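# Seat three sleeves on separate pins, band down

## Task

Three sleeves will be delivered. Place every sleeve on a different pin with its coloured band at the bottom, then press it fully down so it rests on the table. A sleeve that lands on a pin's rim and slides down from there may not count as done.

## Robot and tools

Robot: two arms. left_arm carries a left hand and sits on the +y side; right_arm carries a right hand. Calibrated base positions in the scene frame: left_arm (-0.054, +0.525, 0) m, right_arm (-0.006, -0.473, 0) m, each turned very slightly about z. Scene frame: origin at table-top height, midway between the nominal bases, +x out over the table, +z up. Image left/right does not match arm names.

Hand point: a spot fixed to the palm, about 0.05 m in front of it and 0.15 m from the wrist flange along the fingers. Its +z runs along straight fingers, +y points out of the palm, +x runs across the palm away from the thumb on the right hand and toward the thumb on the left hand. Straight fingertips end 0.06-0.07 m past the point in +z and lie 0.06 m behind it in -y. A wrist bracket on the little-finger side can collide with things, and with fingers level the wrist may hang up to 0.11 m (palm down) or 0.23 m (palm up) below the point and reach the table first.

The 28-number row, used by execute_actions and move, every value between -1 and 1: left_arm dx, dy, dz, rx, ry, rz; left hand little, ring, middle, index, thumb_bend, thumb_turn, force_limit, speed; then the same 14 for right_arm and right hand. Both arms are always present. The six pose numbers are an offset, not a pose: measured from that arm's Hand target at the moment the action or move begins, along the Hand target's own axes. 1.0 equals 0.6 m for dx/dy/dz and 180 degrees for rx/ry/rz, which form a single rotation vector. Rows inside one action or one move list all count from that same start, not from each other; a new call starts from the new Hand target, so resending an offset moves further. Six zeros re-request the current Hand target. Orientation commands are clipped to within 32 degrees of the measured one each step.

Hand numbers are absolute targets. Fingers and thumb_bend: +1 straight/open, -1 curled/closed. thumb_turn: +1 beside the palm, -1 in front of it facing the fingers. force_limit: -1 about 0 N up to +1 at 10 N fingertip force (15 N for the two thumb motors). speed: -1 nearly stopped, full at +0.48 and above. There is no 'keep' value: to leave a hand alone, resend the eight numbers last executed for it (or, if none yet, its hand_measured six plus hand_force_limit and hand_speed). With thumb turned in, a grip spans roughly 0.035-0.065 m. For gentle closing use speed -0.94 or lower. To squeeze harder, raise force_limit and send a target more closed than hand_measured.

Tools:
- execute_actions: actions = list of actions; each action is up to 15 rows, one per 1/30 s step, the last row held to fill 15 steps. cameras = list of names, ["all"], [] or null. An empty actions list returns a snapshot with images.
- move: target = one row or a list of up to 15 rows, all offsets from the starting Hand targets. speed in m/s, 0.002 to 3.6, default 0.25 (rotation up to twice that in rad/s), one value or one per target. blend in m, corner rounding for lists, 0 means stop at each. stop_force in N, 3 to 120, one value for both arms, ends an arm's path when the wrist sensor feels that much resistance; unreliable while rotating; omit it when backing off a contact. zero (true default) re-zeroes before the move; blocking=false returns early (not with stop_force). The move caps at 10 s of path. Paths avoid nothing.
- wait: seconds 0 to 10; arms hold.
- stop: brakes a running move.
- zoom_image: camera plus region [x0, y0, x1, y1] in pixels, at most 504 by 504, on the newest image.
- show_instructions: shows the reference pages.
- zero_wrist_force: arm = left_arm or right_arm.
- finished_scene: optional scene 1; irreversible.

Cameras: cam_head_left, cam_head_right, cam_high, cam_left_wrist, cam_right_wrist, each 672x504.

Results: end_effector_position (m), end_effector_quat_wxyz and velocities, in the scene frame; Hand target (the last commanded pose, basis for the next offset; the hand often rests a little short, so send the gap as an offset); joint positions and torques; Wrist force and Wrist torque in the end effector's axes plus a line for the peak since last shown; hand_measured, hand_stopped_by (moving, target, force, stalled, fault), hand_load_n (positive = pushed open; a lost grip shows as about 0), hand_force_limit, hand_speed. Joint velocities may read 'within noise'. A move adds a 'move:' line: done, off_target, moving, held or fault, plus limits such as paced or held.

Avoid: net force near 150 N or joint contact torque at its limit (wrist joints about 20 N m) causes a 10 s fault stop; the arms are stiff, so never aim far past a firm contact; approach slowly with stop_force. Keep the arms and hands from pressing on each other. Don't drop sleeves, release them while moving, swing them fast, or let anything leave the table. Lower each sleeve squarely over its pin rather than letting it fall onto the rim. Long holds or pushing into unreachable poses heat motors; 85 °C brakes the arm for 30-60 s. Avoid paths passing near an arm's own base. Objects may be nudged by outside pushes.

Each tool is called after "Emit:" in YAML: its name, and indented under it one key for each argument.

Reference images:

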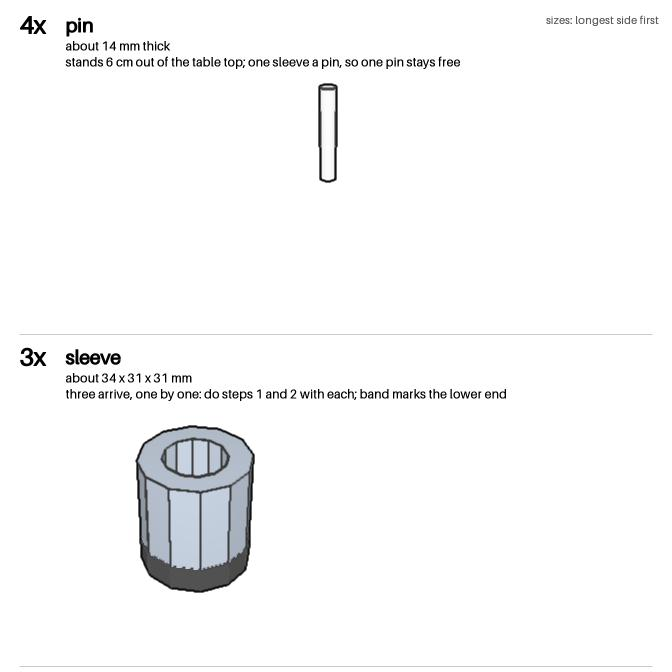

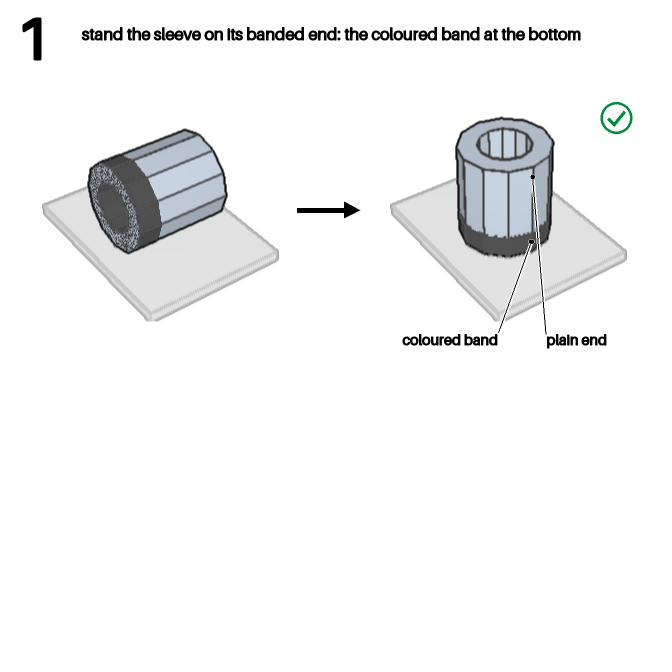

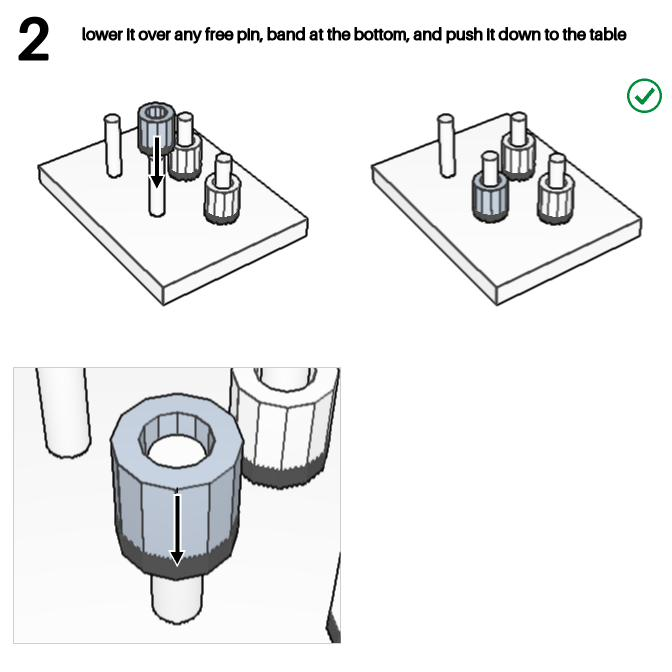

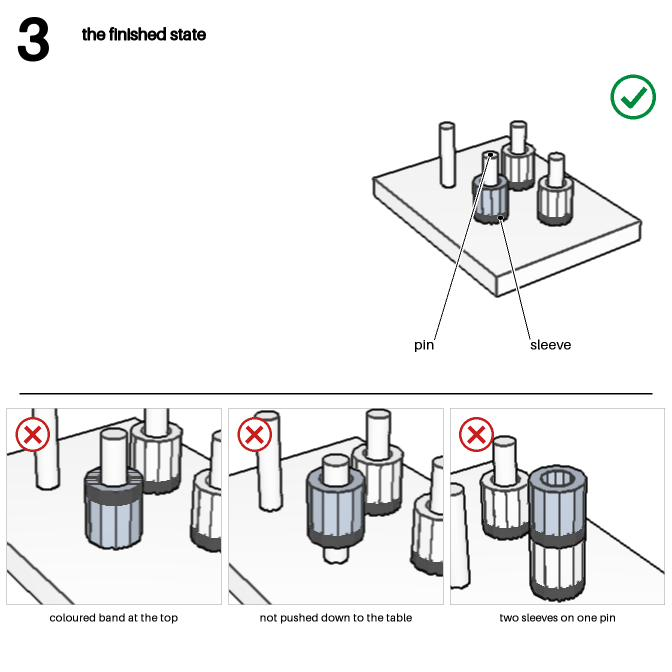

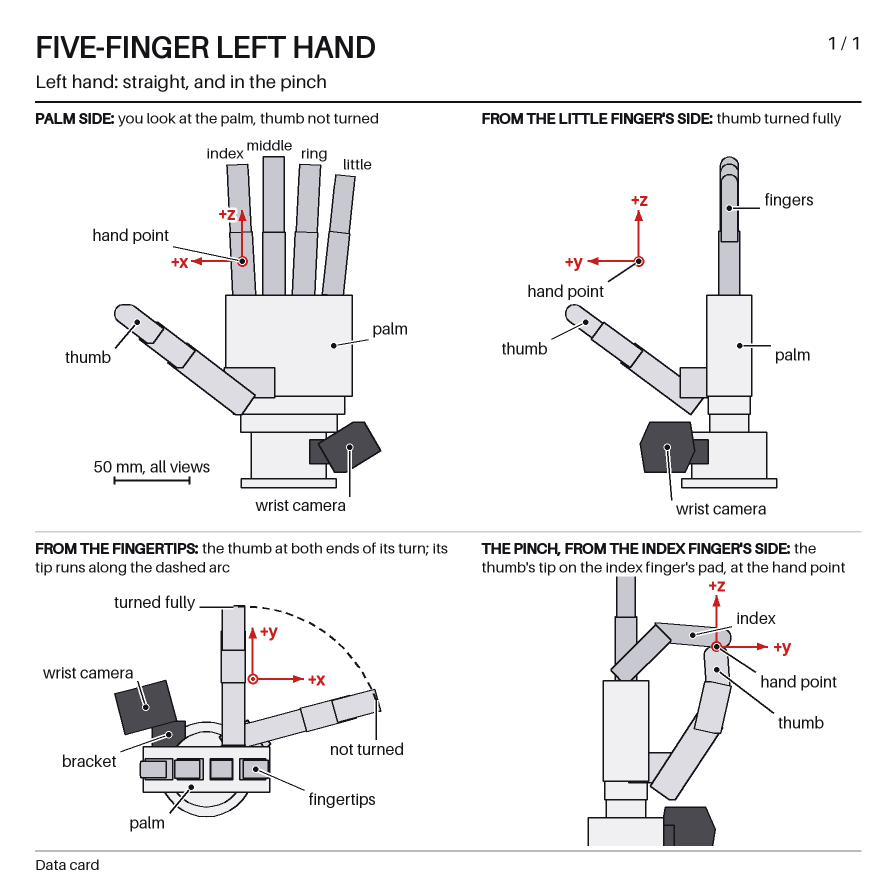

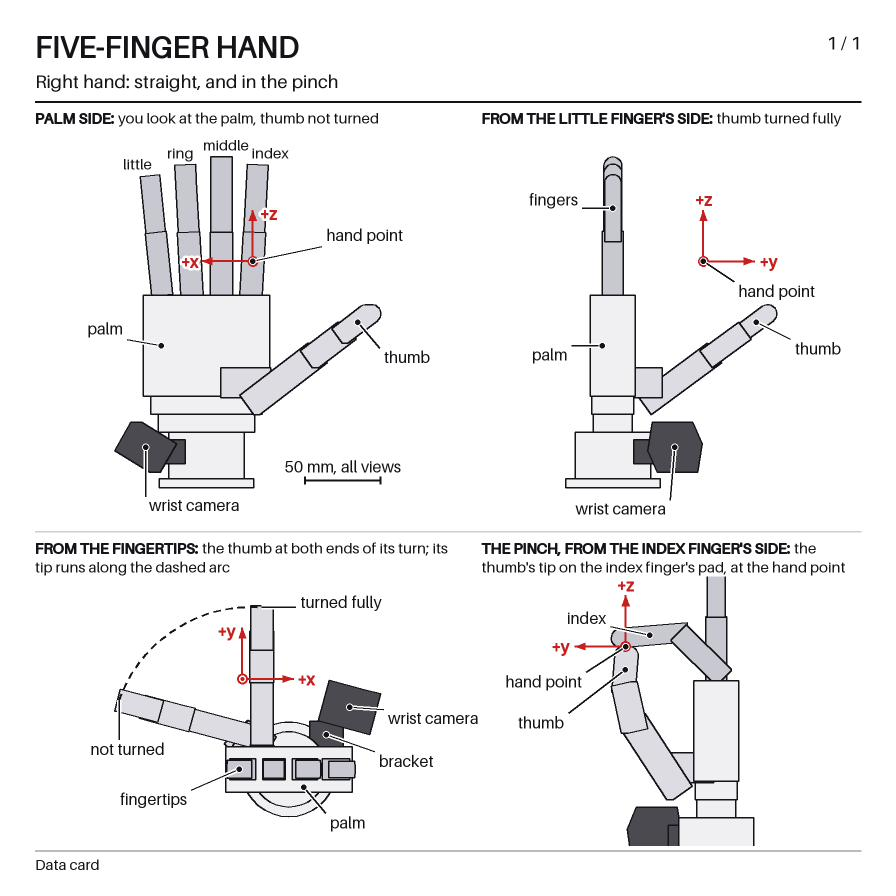

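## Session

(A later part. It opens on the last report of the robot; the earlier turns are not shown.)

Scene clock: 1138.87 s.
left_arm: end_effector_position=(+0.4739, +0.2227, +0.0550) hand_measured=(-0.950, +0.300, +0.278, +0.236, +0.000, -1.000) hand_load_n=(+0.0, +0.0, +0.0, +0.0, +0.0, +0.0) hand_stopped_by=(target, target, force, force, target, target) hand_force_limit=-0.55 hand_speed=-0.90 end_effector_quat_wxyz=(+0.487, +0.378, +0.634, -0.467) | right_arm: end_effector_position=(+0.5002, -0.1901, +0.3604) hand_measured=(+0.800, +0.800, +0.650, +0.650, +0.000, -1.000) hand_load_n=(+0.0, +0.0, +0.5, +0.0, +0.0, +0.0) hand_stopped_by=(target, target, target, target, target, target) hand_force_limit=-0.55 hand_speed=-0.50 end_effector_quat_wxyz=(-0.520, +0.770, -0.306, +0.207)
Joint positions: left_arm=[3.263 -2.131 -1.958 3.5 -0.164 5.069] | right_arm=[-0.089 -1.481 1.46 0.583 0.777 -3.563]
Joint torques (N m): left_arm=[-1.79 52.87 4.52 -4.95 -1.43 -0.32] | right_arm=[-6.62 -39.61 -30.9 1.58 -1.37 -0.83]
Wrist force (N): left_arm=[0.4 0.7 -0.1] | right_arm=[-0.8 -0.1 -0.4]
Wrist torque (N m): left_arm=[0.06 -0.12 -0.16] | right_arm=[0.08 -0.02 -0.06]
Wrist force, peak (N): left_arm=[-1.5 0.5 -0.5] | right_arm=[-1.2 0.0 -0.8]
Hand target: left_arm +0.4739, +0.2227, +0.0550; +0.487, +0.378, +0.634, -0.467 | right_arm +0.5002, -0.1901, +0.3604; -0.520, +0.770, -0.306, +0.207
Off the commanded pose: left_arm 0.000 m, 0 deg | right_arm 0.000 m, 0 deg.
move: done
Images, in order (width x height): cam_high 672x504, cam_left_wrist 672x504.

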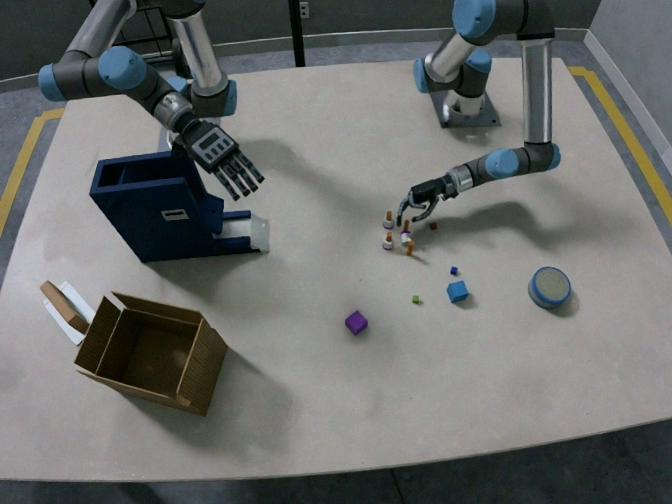

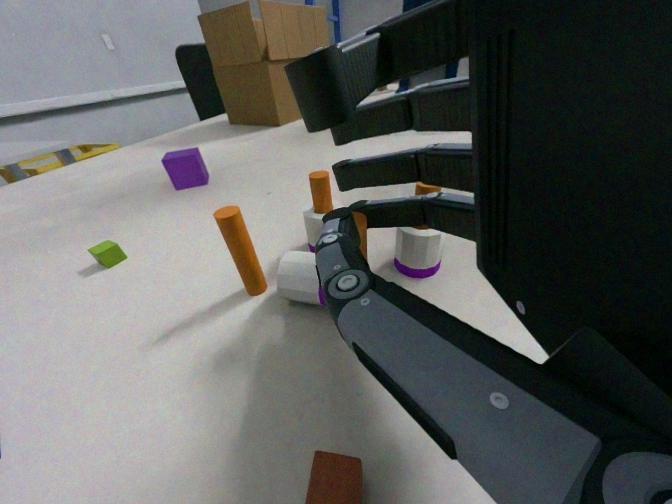

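Emit:
move:
  target: [-0.1616,-0.0372,-0.0152,0,0,0,-0.95,0.3,-0.1,-0.2,0.0,-1,-0.55,-0.9,0,0,0,0,0,0,0.8,0.8,0.65,0.65,0.0,-1,-0.55,-0.5]
  speed: 0.2
  cameras: ["all"]

Emit:
zoom_image:
  camera: "cam_high"
  region: [380, 195, 450, 265]

Emit:
zoom_image:
  camera: "cam_right_wrist"
  region: [150, 100, 500, 400]

Emit:
zoom_image:
  camera: "cam_left_wrist"
  region: [200, 150, 500, 400]

Scene clock: 1171.27 s.
left_arm: end_effector_position=(+0.4739, +0.2227, +0.1549) hand_measured=(-0.950, +0.300, +0.278, +0.236, +0.000, -1.000) hand_load_n=(+0.0, +0.0, +0.0, +0.0, +0.0, +0.5) hand_stopped_by=(target, target, force, force, target, target) hand_force_limit=-0.55 hand_speed=-0.90 end_effector_quat_wxyz=(+0.487, +0.378, +0.634, -0.467) end_effector_velocity=(+0.000, +0.001, +0.001) end_effector_angular_velocity=(-0.001, +0.003, +0.002) | right_arm: end_effector_position=(+0.5002, -0.1901, +0.3604) hand_measured=(+0.800, +0.800, +0.650, +0.650, +0.000, -1.000) hand_load_n=(+0.0, +0.0, +0.0, +0.0, +0.0, +0.0) hand_stopped_by=(target, target, target, target, target, target) hand_force_limit=-0.55 hand_speed=-0.50 end_effector_quat_wxyz=(-0.520, +0.770, -0.306, +0.207)
Joint positions: left_arm=[3.263 -1.947 -1.9 3.256 -0.164 5.07] | right_arm=[-0.089 -1.481 1.46 0.583 0.777 -3.563]
Joint velocities: left_arm=[0.001 0.002 0 0 0 -0.005] | right_arm=[within noise]
Joint torques (N m): left_arm=[11.09 48.16 25.88 -5.02 3.29 -1.1] | right_arm=[-6.65 -36.9 -29.62 1.1 -1 -0.86]
Wrist force (N): left_arm=[0.6 0.5 -0.2] | right_arm=[-1.0 -0.2 -0.4]
Wrist torque (N m): left_arm=[0.05 -0.14 -0.15] | right_arm=[0.07 0.00 -0.07]
Wrist force, peak (N): left_arm=[1.9 1.2 0.2] | right_arm=[-1.3 -0.2 -0.7]
Hand target: left_arm +0.4739, +0.2227, +0.1549; +0.487, +0.378, +0.634, -0.467 | right_arm +0.5002, -0.1901, +0.3604; -0.520, +0.770, -0.306, +0.207
Off the commanded pose: left_arm 0.000 m, 0 deg | right_arm 0.000 m, 0 deg.
move: done

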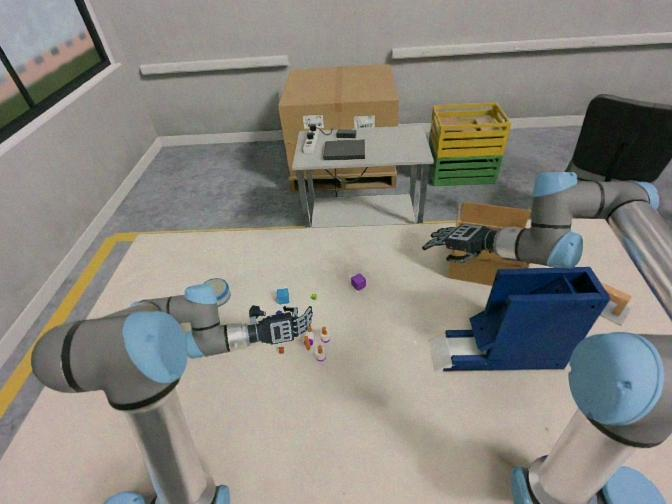

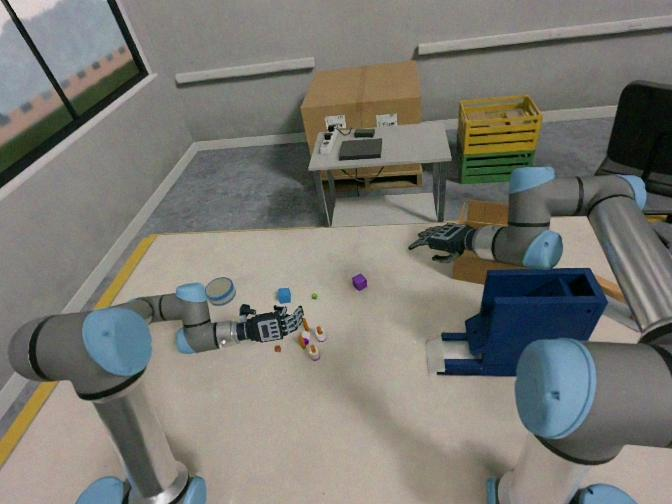

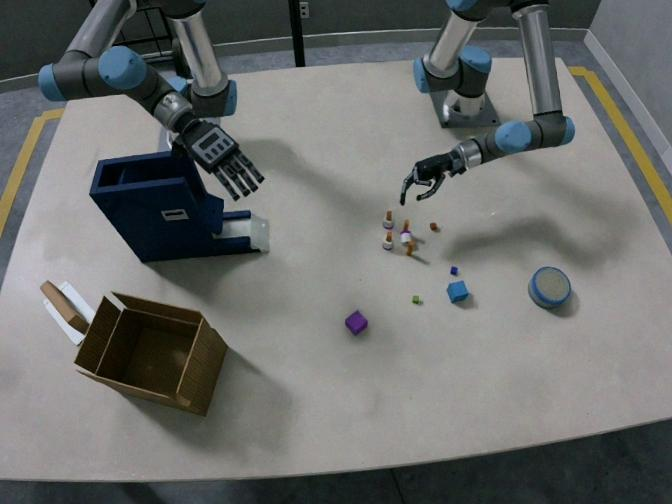

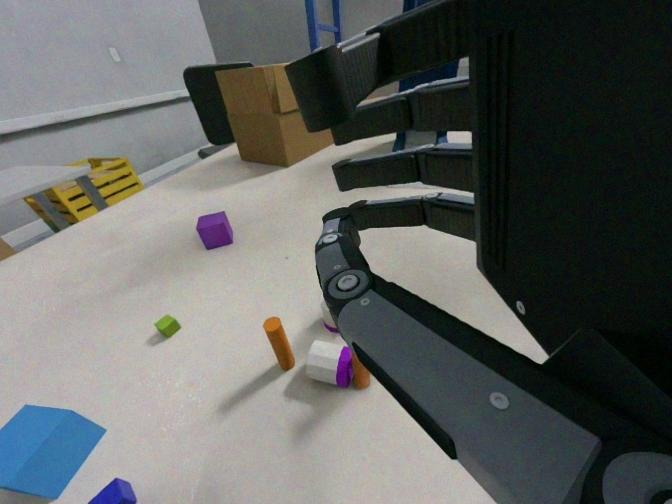

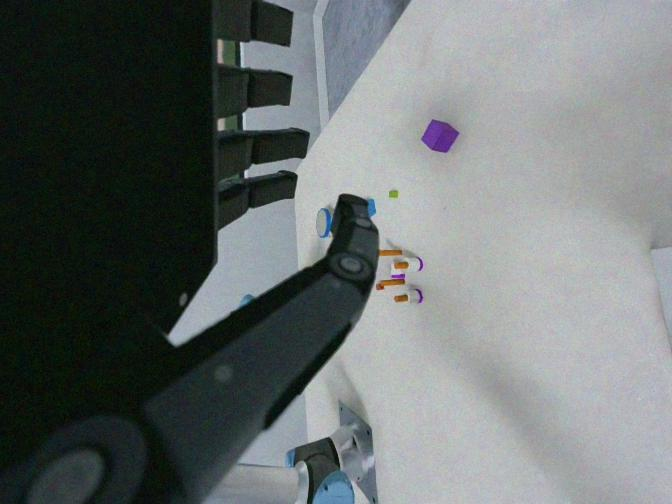

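Scaled by 7.200 from the camera's 672x504 image, which has a finer 960x720 frame.

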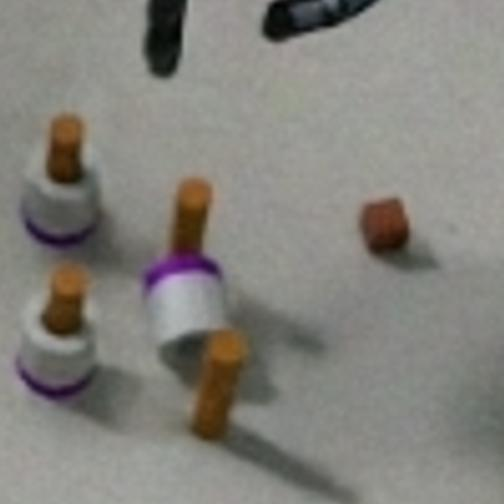

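Scaled by 1.440 from the camera's 672x504 image, which has a finer 960x720 frame.

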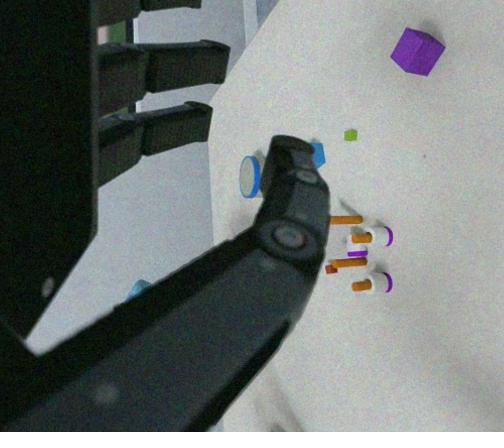

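Scaled by 1.680 from the camera's 672x504 image, which has a finer 960x720 frame.

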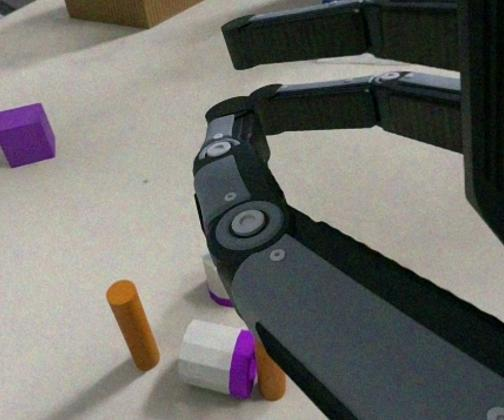

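Emit:
zoom_image:
  camera: "cam_high"
  region: [390, 215, 422, 260]

Emit:
zoom_image:
  camera: "cam_left_wrist"
  region: [250, 300, 400, 410]

Emit:
zoom_image:
  camera: "cam_head_left"
  region: [280, 300, 350, 370]

Emit:
zoom_image:
  camera: "cam_head_right"
  region: [280, 300, 350, 370]

Scaled by 11.200 from the camera's 672x504 image, which has a finer 960x720 frame.

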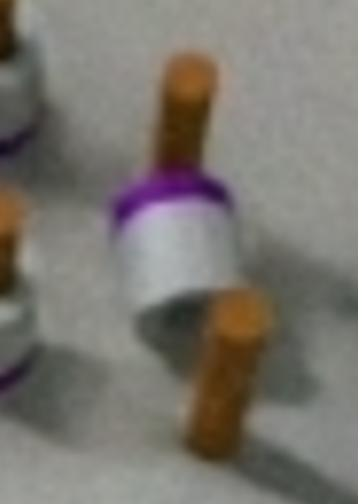

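Scaled by 3.360 from the camera's 672x504 image, which has a finer 960x720 frame.

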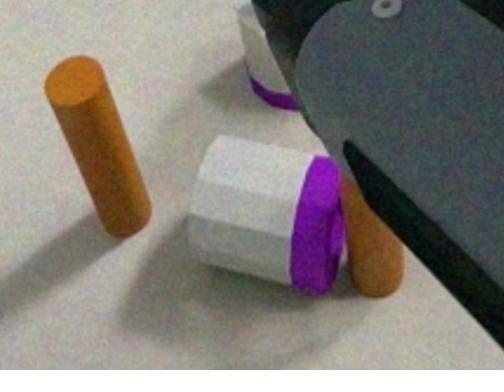

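Scaled by 7.200 from the camera's 672x504 image, which has a finer 960x720 frame.

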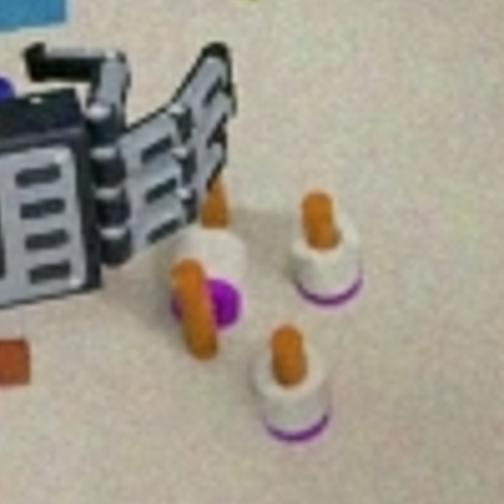

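Scaled by 7.200 from the camera's 672x504 image, which has a finer 960x720 frame.

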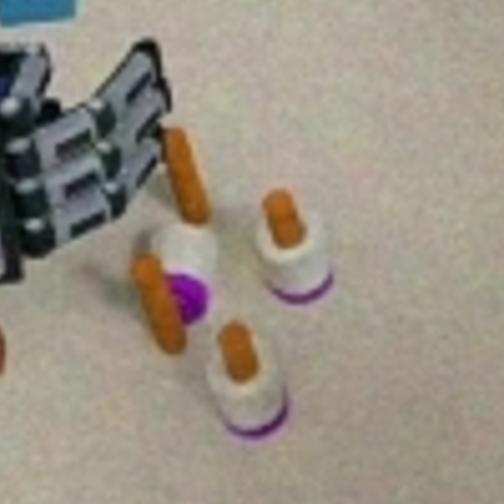

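Emit:
move:
  target: [-0.0010,0.0331,0.0212,-0.0240,0.1133,-0.3493,0.9,0.9,0.6,0.6,0.0,-1,-0.55,0.0,0,0,0,0,0,0,0.8,0.8,0.65,0.65,0.0,-1,-0.55,-0.5]
  speed: 0.4
  cameras: ["cam_high","cam_left_wrist"]

Emit:
zoom_image:
  camera: "cam_left_wrist"
  region: [200, 150, 500, 400]

Emit:
zoom_image:
  camera: "cam_high"
  region: [380, 195, 450, 265]

Scene clock: 1216.30 s.
left_arm: end_effector_position=(+0.4959, +0.2159, +0.1499) hand_measured=(+0.900, +0.900, +0.600, +0.600, +0.000, -1.000) hand_load_n=(+0.0, +0.0, +0.0, +0.0, +0.0, +0.0) hand_stopped_by=(target, target, target, target, target, target) hand_force_limit=-0.55 hand_speed=0.00 end_effector_quat_wxyz=(+0.072, +0.049, +0.826, -0.557) | right_arm: end_effector_position=(+0.5002, -0.1901, +0.3604) hand_measured=(+0.800, +0.800, +0.650, +0.650, +0.000, -1.000) hand_load_n=(+0.0, +0.0, +0.0, +0.0, +0.0, +0.0) hand_stopped_by=(target, target, target, target, target, target) hand_force_limit=-0.55 hand_speed=-0.50 end_effector_quat_wxyz=(-0.520, +0.770, -0.306, +0.207)
Joint positions: left_arm=[3.192 -2.329 -1.251 2.031 -0.378 4.877] | right_arm=[-0.089 -1.481 1.46 0.583 0.777 -3.563]
Joint torques (N m): left_arm=[9.27 59.09 20.62 -3.3 4.41 -1.01] | right_arm=[-6.6 -34.53 -30.53 0.22 -0.64 -1.01]
Wrist force (N): left_arm=[-0.6 0.7 -0.3] | right_arm=[-1.0 -0.1 -0.7]
Wrist torque (N m): left_arm=[0.11 0.01 -0.15] | right_arm=[0.10 0.01 -0.06]
Wrist force, peak (N): left_arm=[-1.0 1.1 0.0] | right_arm=[-1.3 0.0 -0.8]
Hand target: left_arm +0.4960, +0.2160, +0.1499; +0.072, +0.049, +0.826, -0.557 | right_arm +0.5002, -0.1901, +0.3604; -0.520, +0.770, -0.306, +0.207
Off the commanded pose: left_arm 0.000 m, 0 deg | right_arm 0.000 m, 0 deg.
move: done
Images, in order (width x height): cam_high 672x504, cam_left_wrist 672x504.

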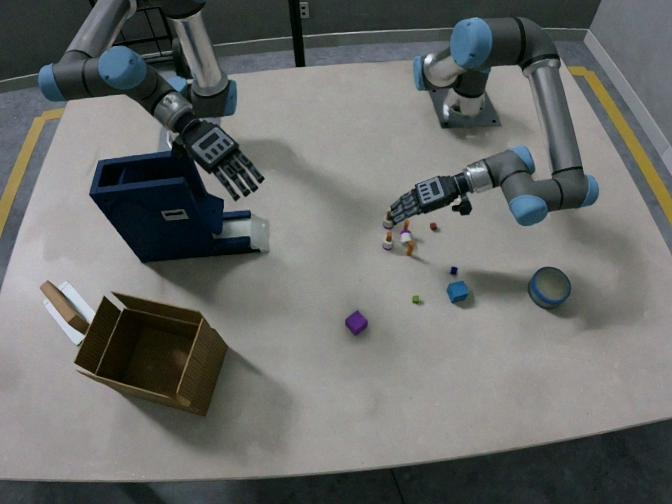

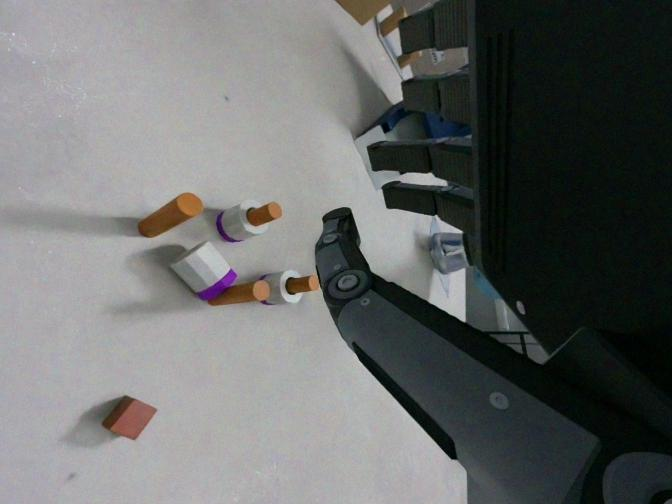

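Scaled by 1.680 from the camera's 672x504 image, which has a finer 960x720 frame.

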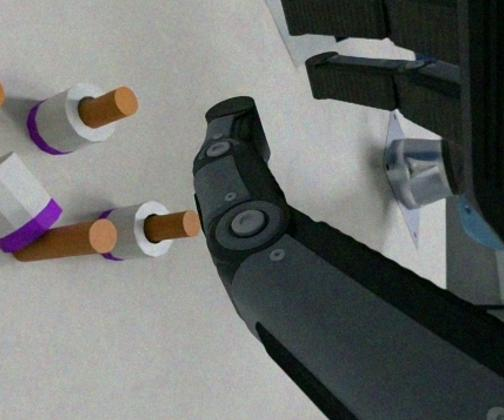

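Scaled by 7.200 from the camera's 672x504 image, which has a finer 960x720 frame.

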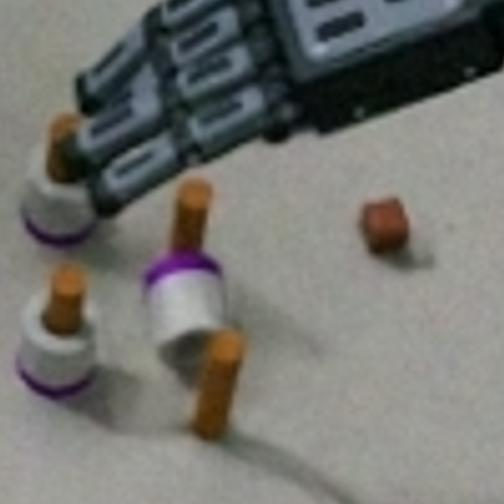

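Emit:
move:
  target: [0.0173,0.0873,0.0240,0.0029,0.0152,0.0061,0.9,0.9,0.36,0.36,0.0,-1,-0.55,0.0,0,0,0,0,0,0,0.8,0.8,0.65,0.65,0.0,-1,-0.55,-0.5]
  speed: 0.2
  cameras: ["all"]

Emit:
zoom_image:
  camera: "cam_left_wrist"
  region: [150, 150, 450, 400]

Emit:
zoom_image:
  camera: "cam_high"
  region: [380, 195, 450, 265]

Emit:
zoom_image:
  camera: "cam_head_right"
  region: [270, 290, 350, 370]

Emit:
zoom_image:
  camera: "cam_right_wrist"
  region: [350, 200, 470, 330]

Scene clock: 1245.27 s.
left_arm: end_effector_position=(+0.4952, +0.2224, +0.0950) hand_measured=(+0.900, +0.900, +0.360, +0.360, +0.000, -1.000) hand_load_n=(+0.0, +0.0, +0.0, +0.0, +0.0, +0.0) hand_stopped_by=(target, target, target, target, target, target) hand_force_limit=-0.55 hand_speed=0.00 end_effector_quat_wxyz=(+0.058, +0.070, +0.824, -0.559) | right_arm: end_effector_position=(+0.5002, -0.1901, +0.3604) hand_measured=(+0.800, +0.800, +0.650, +0.650, +0.000, -1.000) hand_load_n=(+0.0, +0.0, +0.0, +0.0, +0.0, +0.0) hand_stopped_by=(target, target, target, target, target, target) hand_force_limit=-0.55 hand_speed=-0.50 end_effector_quat_wxyz=(-0.520, +0.770, -0.306, +0.207)
Joint positions: left_arm=[3.202 -2.429 -1.264 1.99 -0.382 5.043] | right_arm=[-0.089 -1.481 1.46 0.583 0.777 -3.563]
Joint torques (N m): left_arm=[-9.01 59.08 25.65 -0.5 2.95 0.89] | right_arm=[-6.49 -33.31 -31.41 -0.34 -0.52 -1.08]
Wrist force (N): left_arm=[-0.8 1.0 -0.2] | right_arm=[-1.0 0.0 -0.7]
Wrist torque (N m): left_arm=[0.14 0.03 -0.28] | right_arm=[0.12 0.02 -0.06]
Wrist force, peak (N): left_arm=[-0.7 2.4 0.1] | right_arm=[-1.4 -0.2 -0.7]
Hand target: left_arm +0.4951, +0.2223, +0.0950; +0.058, +0.071, +0.824, -0.559 | right_arm +0.5002, -0.1901, +0.3604; -0.520, +0.770, -0.306, +0.207
Off the commanded pose: left_arm 0.000 m, 0 deg | right_arm 0.000 m, 0 deg.
move: done

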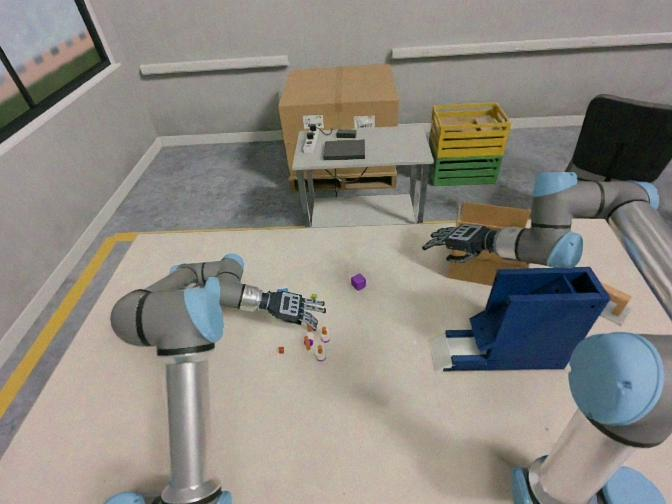

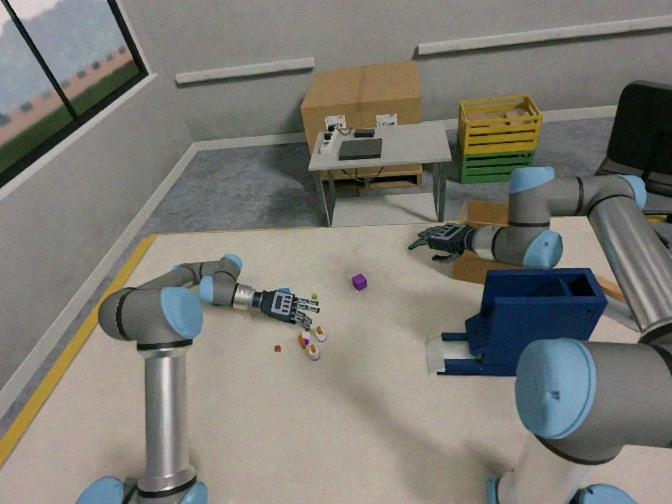

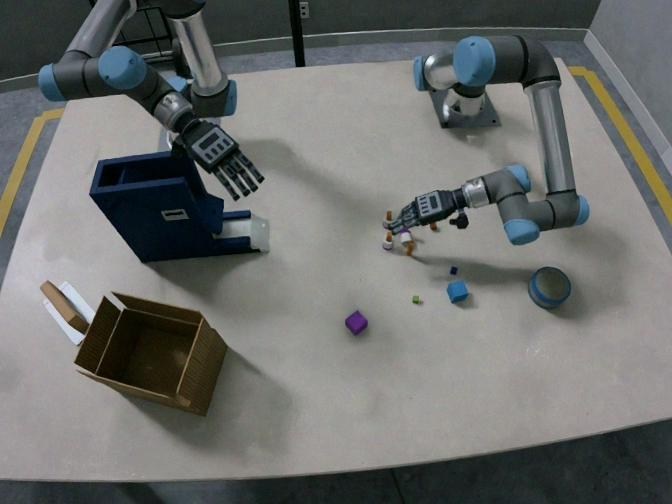

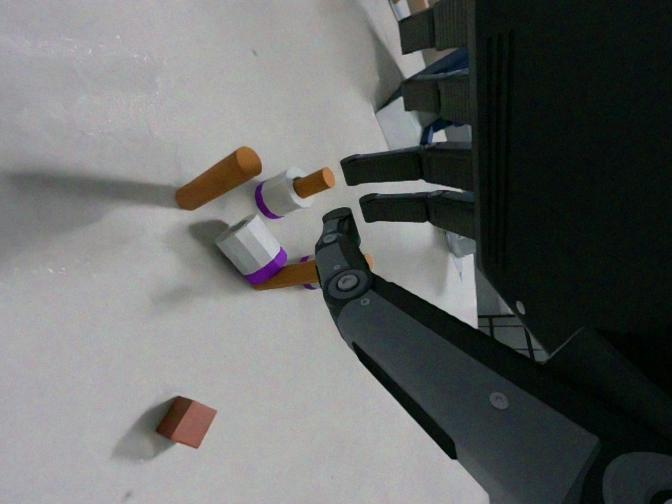

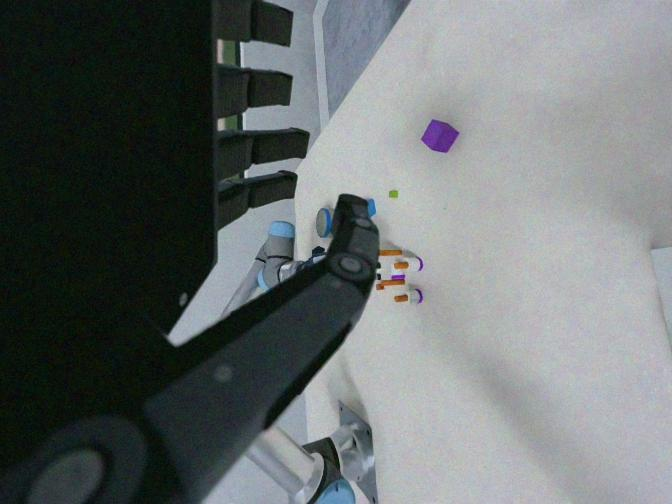

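Scaled by 1.680 from the camera's 672x504 image, which has a finer 960x720 frame.

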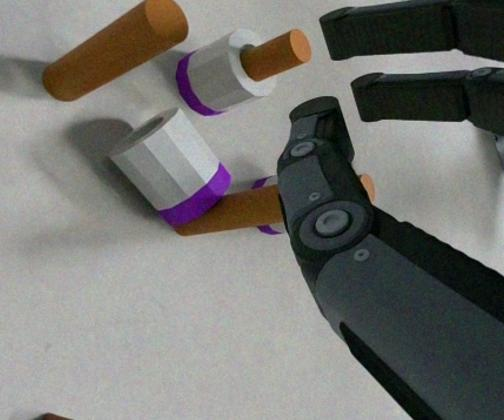

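Scaled by 7.200 from the camera's 672x504 image, which has a finer 960x720 frame.

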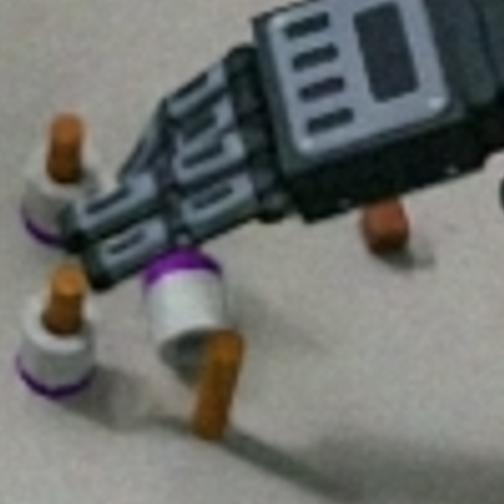

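Scaled by 6.300 from the camera's 672x504 image, which has a finer 960x720 frame.

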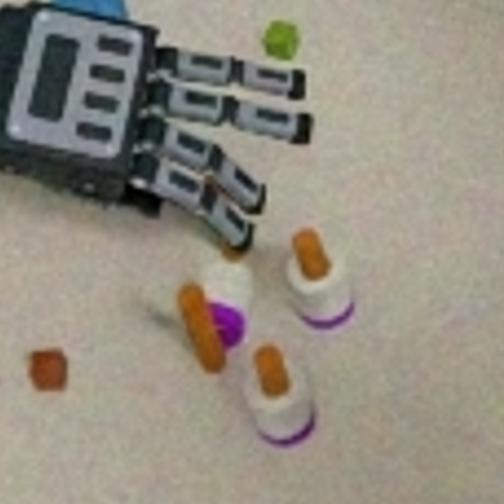

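Scaled by 3.877 from the camera's 672x504 image, which has a finer 960x720 frame.

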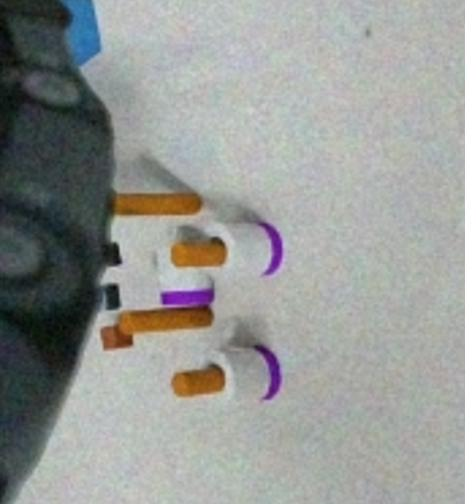

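Emit:
move:
  target: [0.0141,0.0743,0.0264,0,0,0,0.9,0.9,0.36,0.36,0.0,-1,-0.55,0.0,0,0,0,0,0,0,0.8,0.8,0.65,0.65,0.0,-1,-0.55,-0.5]
  speed: 0.06
  stop_force: 4
  cameras: ["all"]

Emit:
zoom_image:
  camera: "cam_left_wrist"
  region: [200, 100, 500, 350]

Emit:
zoom_image:
  camera: "cam_head_right"
  region: [270, 290, 350, 370]

Emit:
zoom_image:
  camera: "cam_head_left"
  region: [270, 290, 350, 370]

Emit:
zoom_image:
  camera: "cam_right_wrist"
  region: [360, 220, 440, 320]

Scene clock: 1263.73 s.
left_arm: end_effector_position=(+0.4951, +0.2243, +0.0470) hand_measured=(+0.900, +0.900, +0.360, +0.360, +0.000, -1.000) hand_load_n=(+0.0, +0.0, +0.0, +0.0, +0.0, +0.0) hand_stopped_by=(target, target, target, target, target, target) hand_force_limit=-0.55 hand_speed=0.00 end_effector_quat_wxyz=(+0.058, +0.071, +0.824, -0.559) | right_arm: end_effector_position=(+0.5002, -0.1901, +0.3604) hand_measured=(+0.800, +0.800, +0.650, +0.650, +0.000, -1.000) hand_load_n=(+0.0, +0.0, +0.0, +0.0, +0.0, +0.0) hand_stopped_by=(target, target, target, target, target, target) hand_force_limit=-0.55 hand_speed=-0.50 end_effector_quat_wxyz=(-0.520, +0.770, -0.306, +0.207)
Joint positions: left_arm=[3.205 -2.496 -1.281 2.065 -0.382 5.053] | right_arm=[-0.089 -1.481 1.46 0.583 0.777 -3.563]
Joint torques (N m): left_arm=[-4.45 72.81 26.32 -7.74 0.68 -1.06] | right_arm=[-6.45 -32.02 -31.81 -0.57 -0.24 -1.08]
Wrist force (N): left_arm=[-0.5 1.0 -0.1] | right_arm=[-1.2 0.0 -0.6]
Wrist torque (N m): left_arm=[0.14 -0.01 -0.22] | right_arm=[0.10 0.04 -0.07]
Wrist force, peak (N): left_arm=[-0.3 1.6 0.1] | right_arm=[-1.3 -0.3 -0.5]
Hand target: left_arm +0.4951, +0.2243, +0.0470; +0.058, +0.071, +0.824, -0.559 | right_arm +0.5002, -0.1901, +0.3604; -0.520, +0.770, -0.306, +0.207
Off the commanded pose: left_arm 0.000 m, 0 deg | right_arm 0.000 m, 0 deg.
move: done

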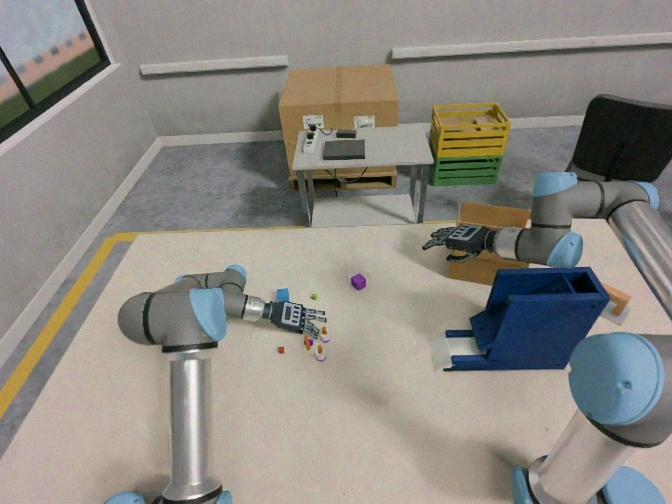

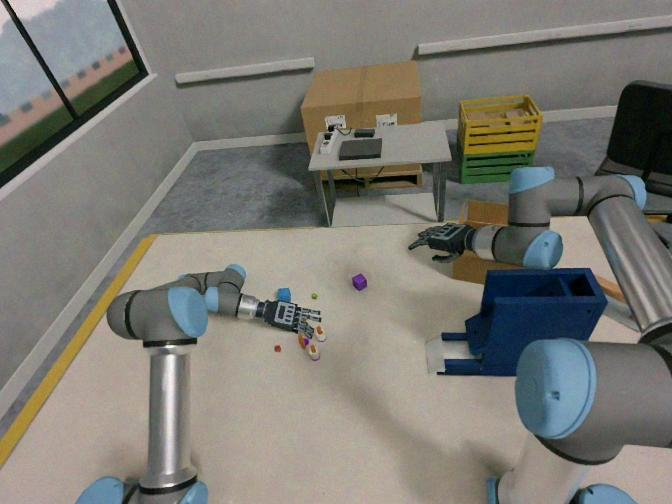

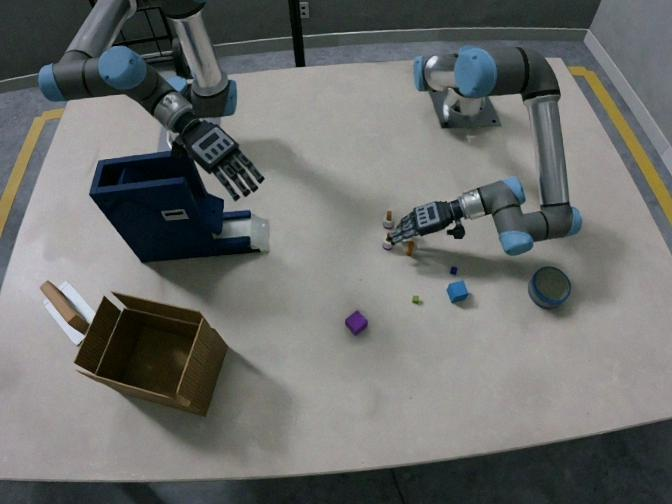

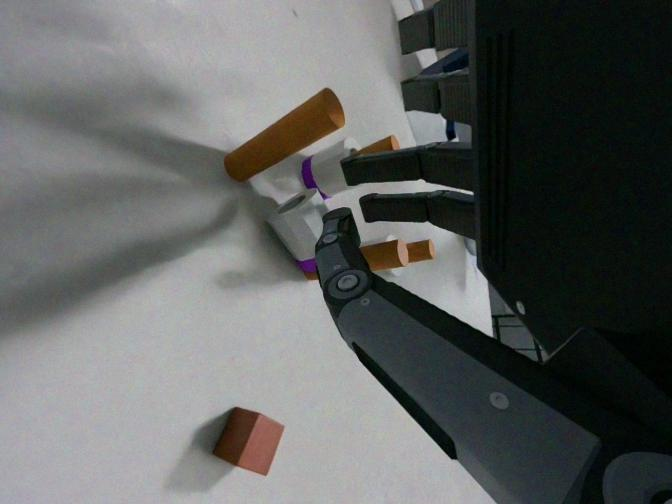

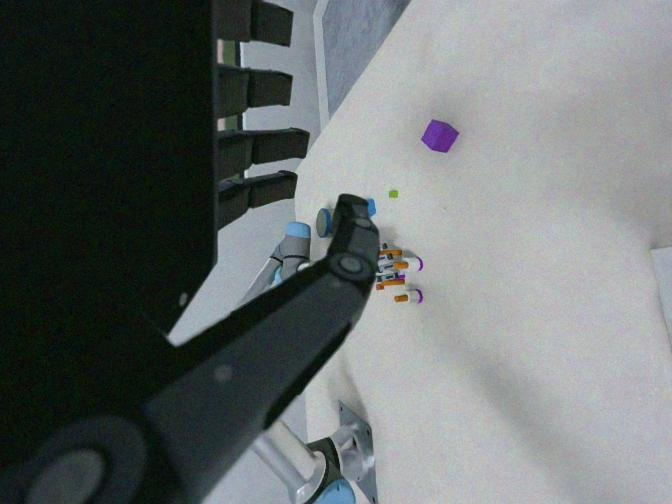

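Scaled by 1.680 from the camera's 672x504 image, which has a finer 960x720 frame.

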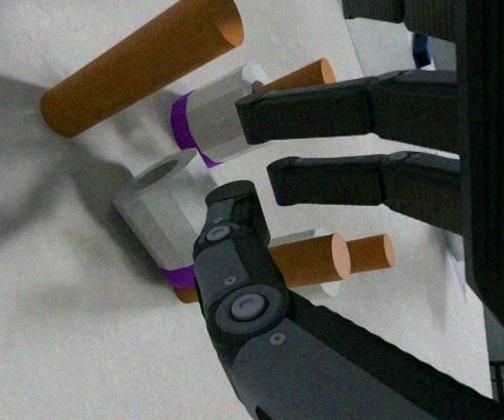

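Scaled by 6.300 from the camera's 672x504 image, which has a finer 960x720 frame.

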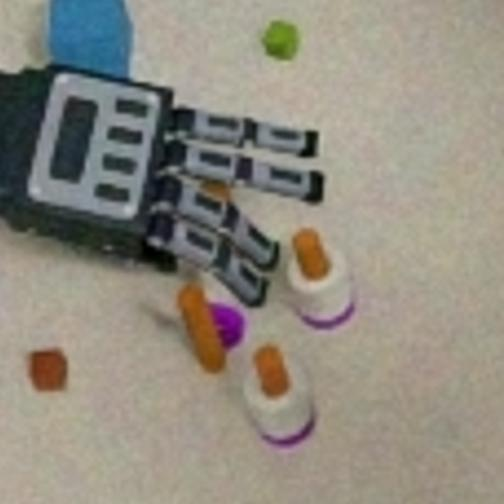

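Scaled by 6.300 from the camera's 672x504 image, which has a finer 960x720 frame.

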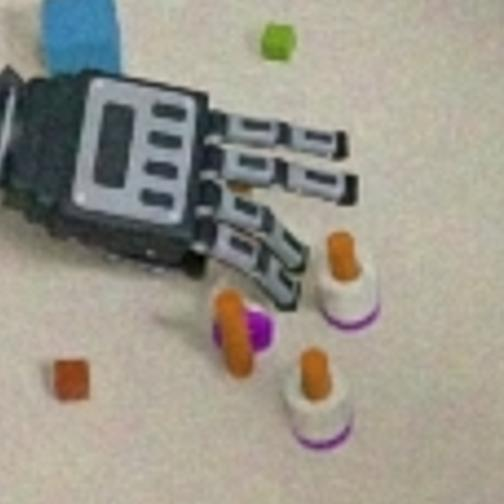

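Scaled by 5.040 from the camera's 672x504 image, which has a finer 960x720 frame.

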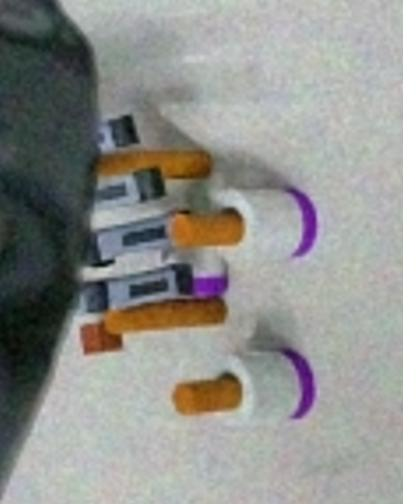

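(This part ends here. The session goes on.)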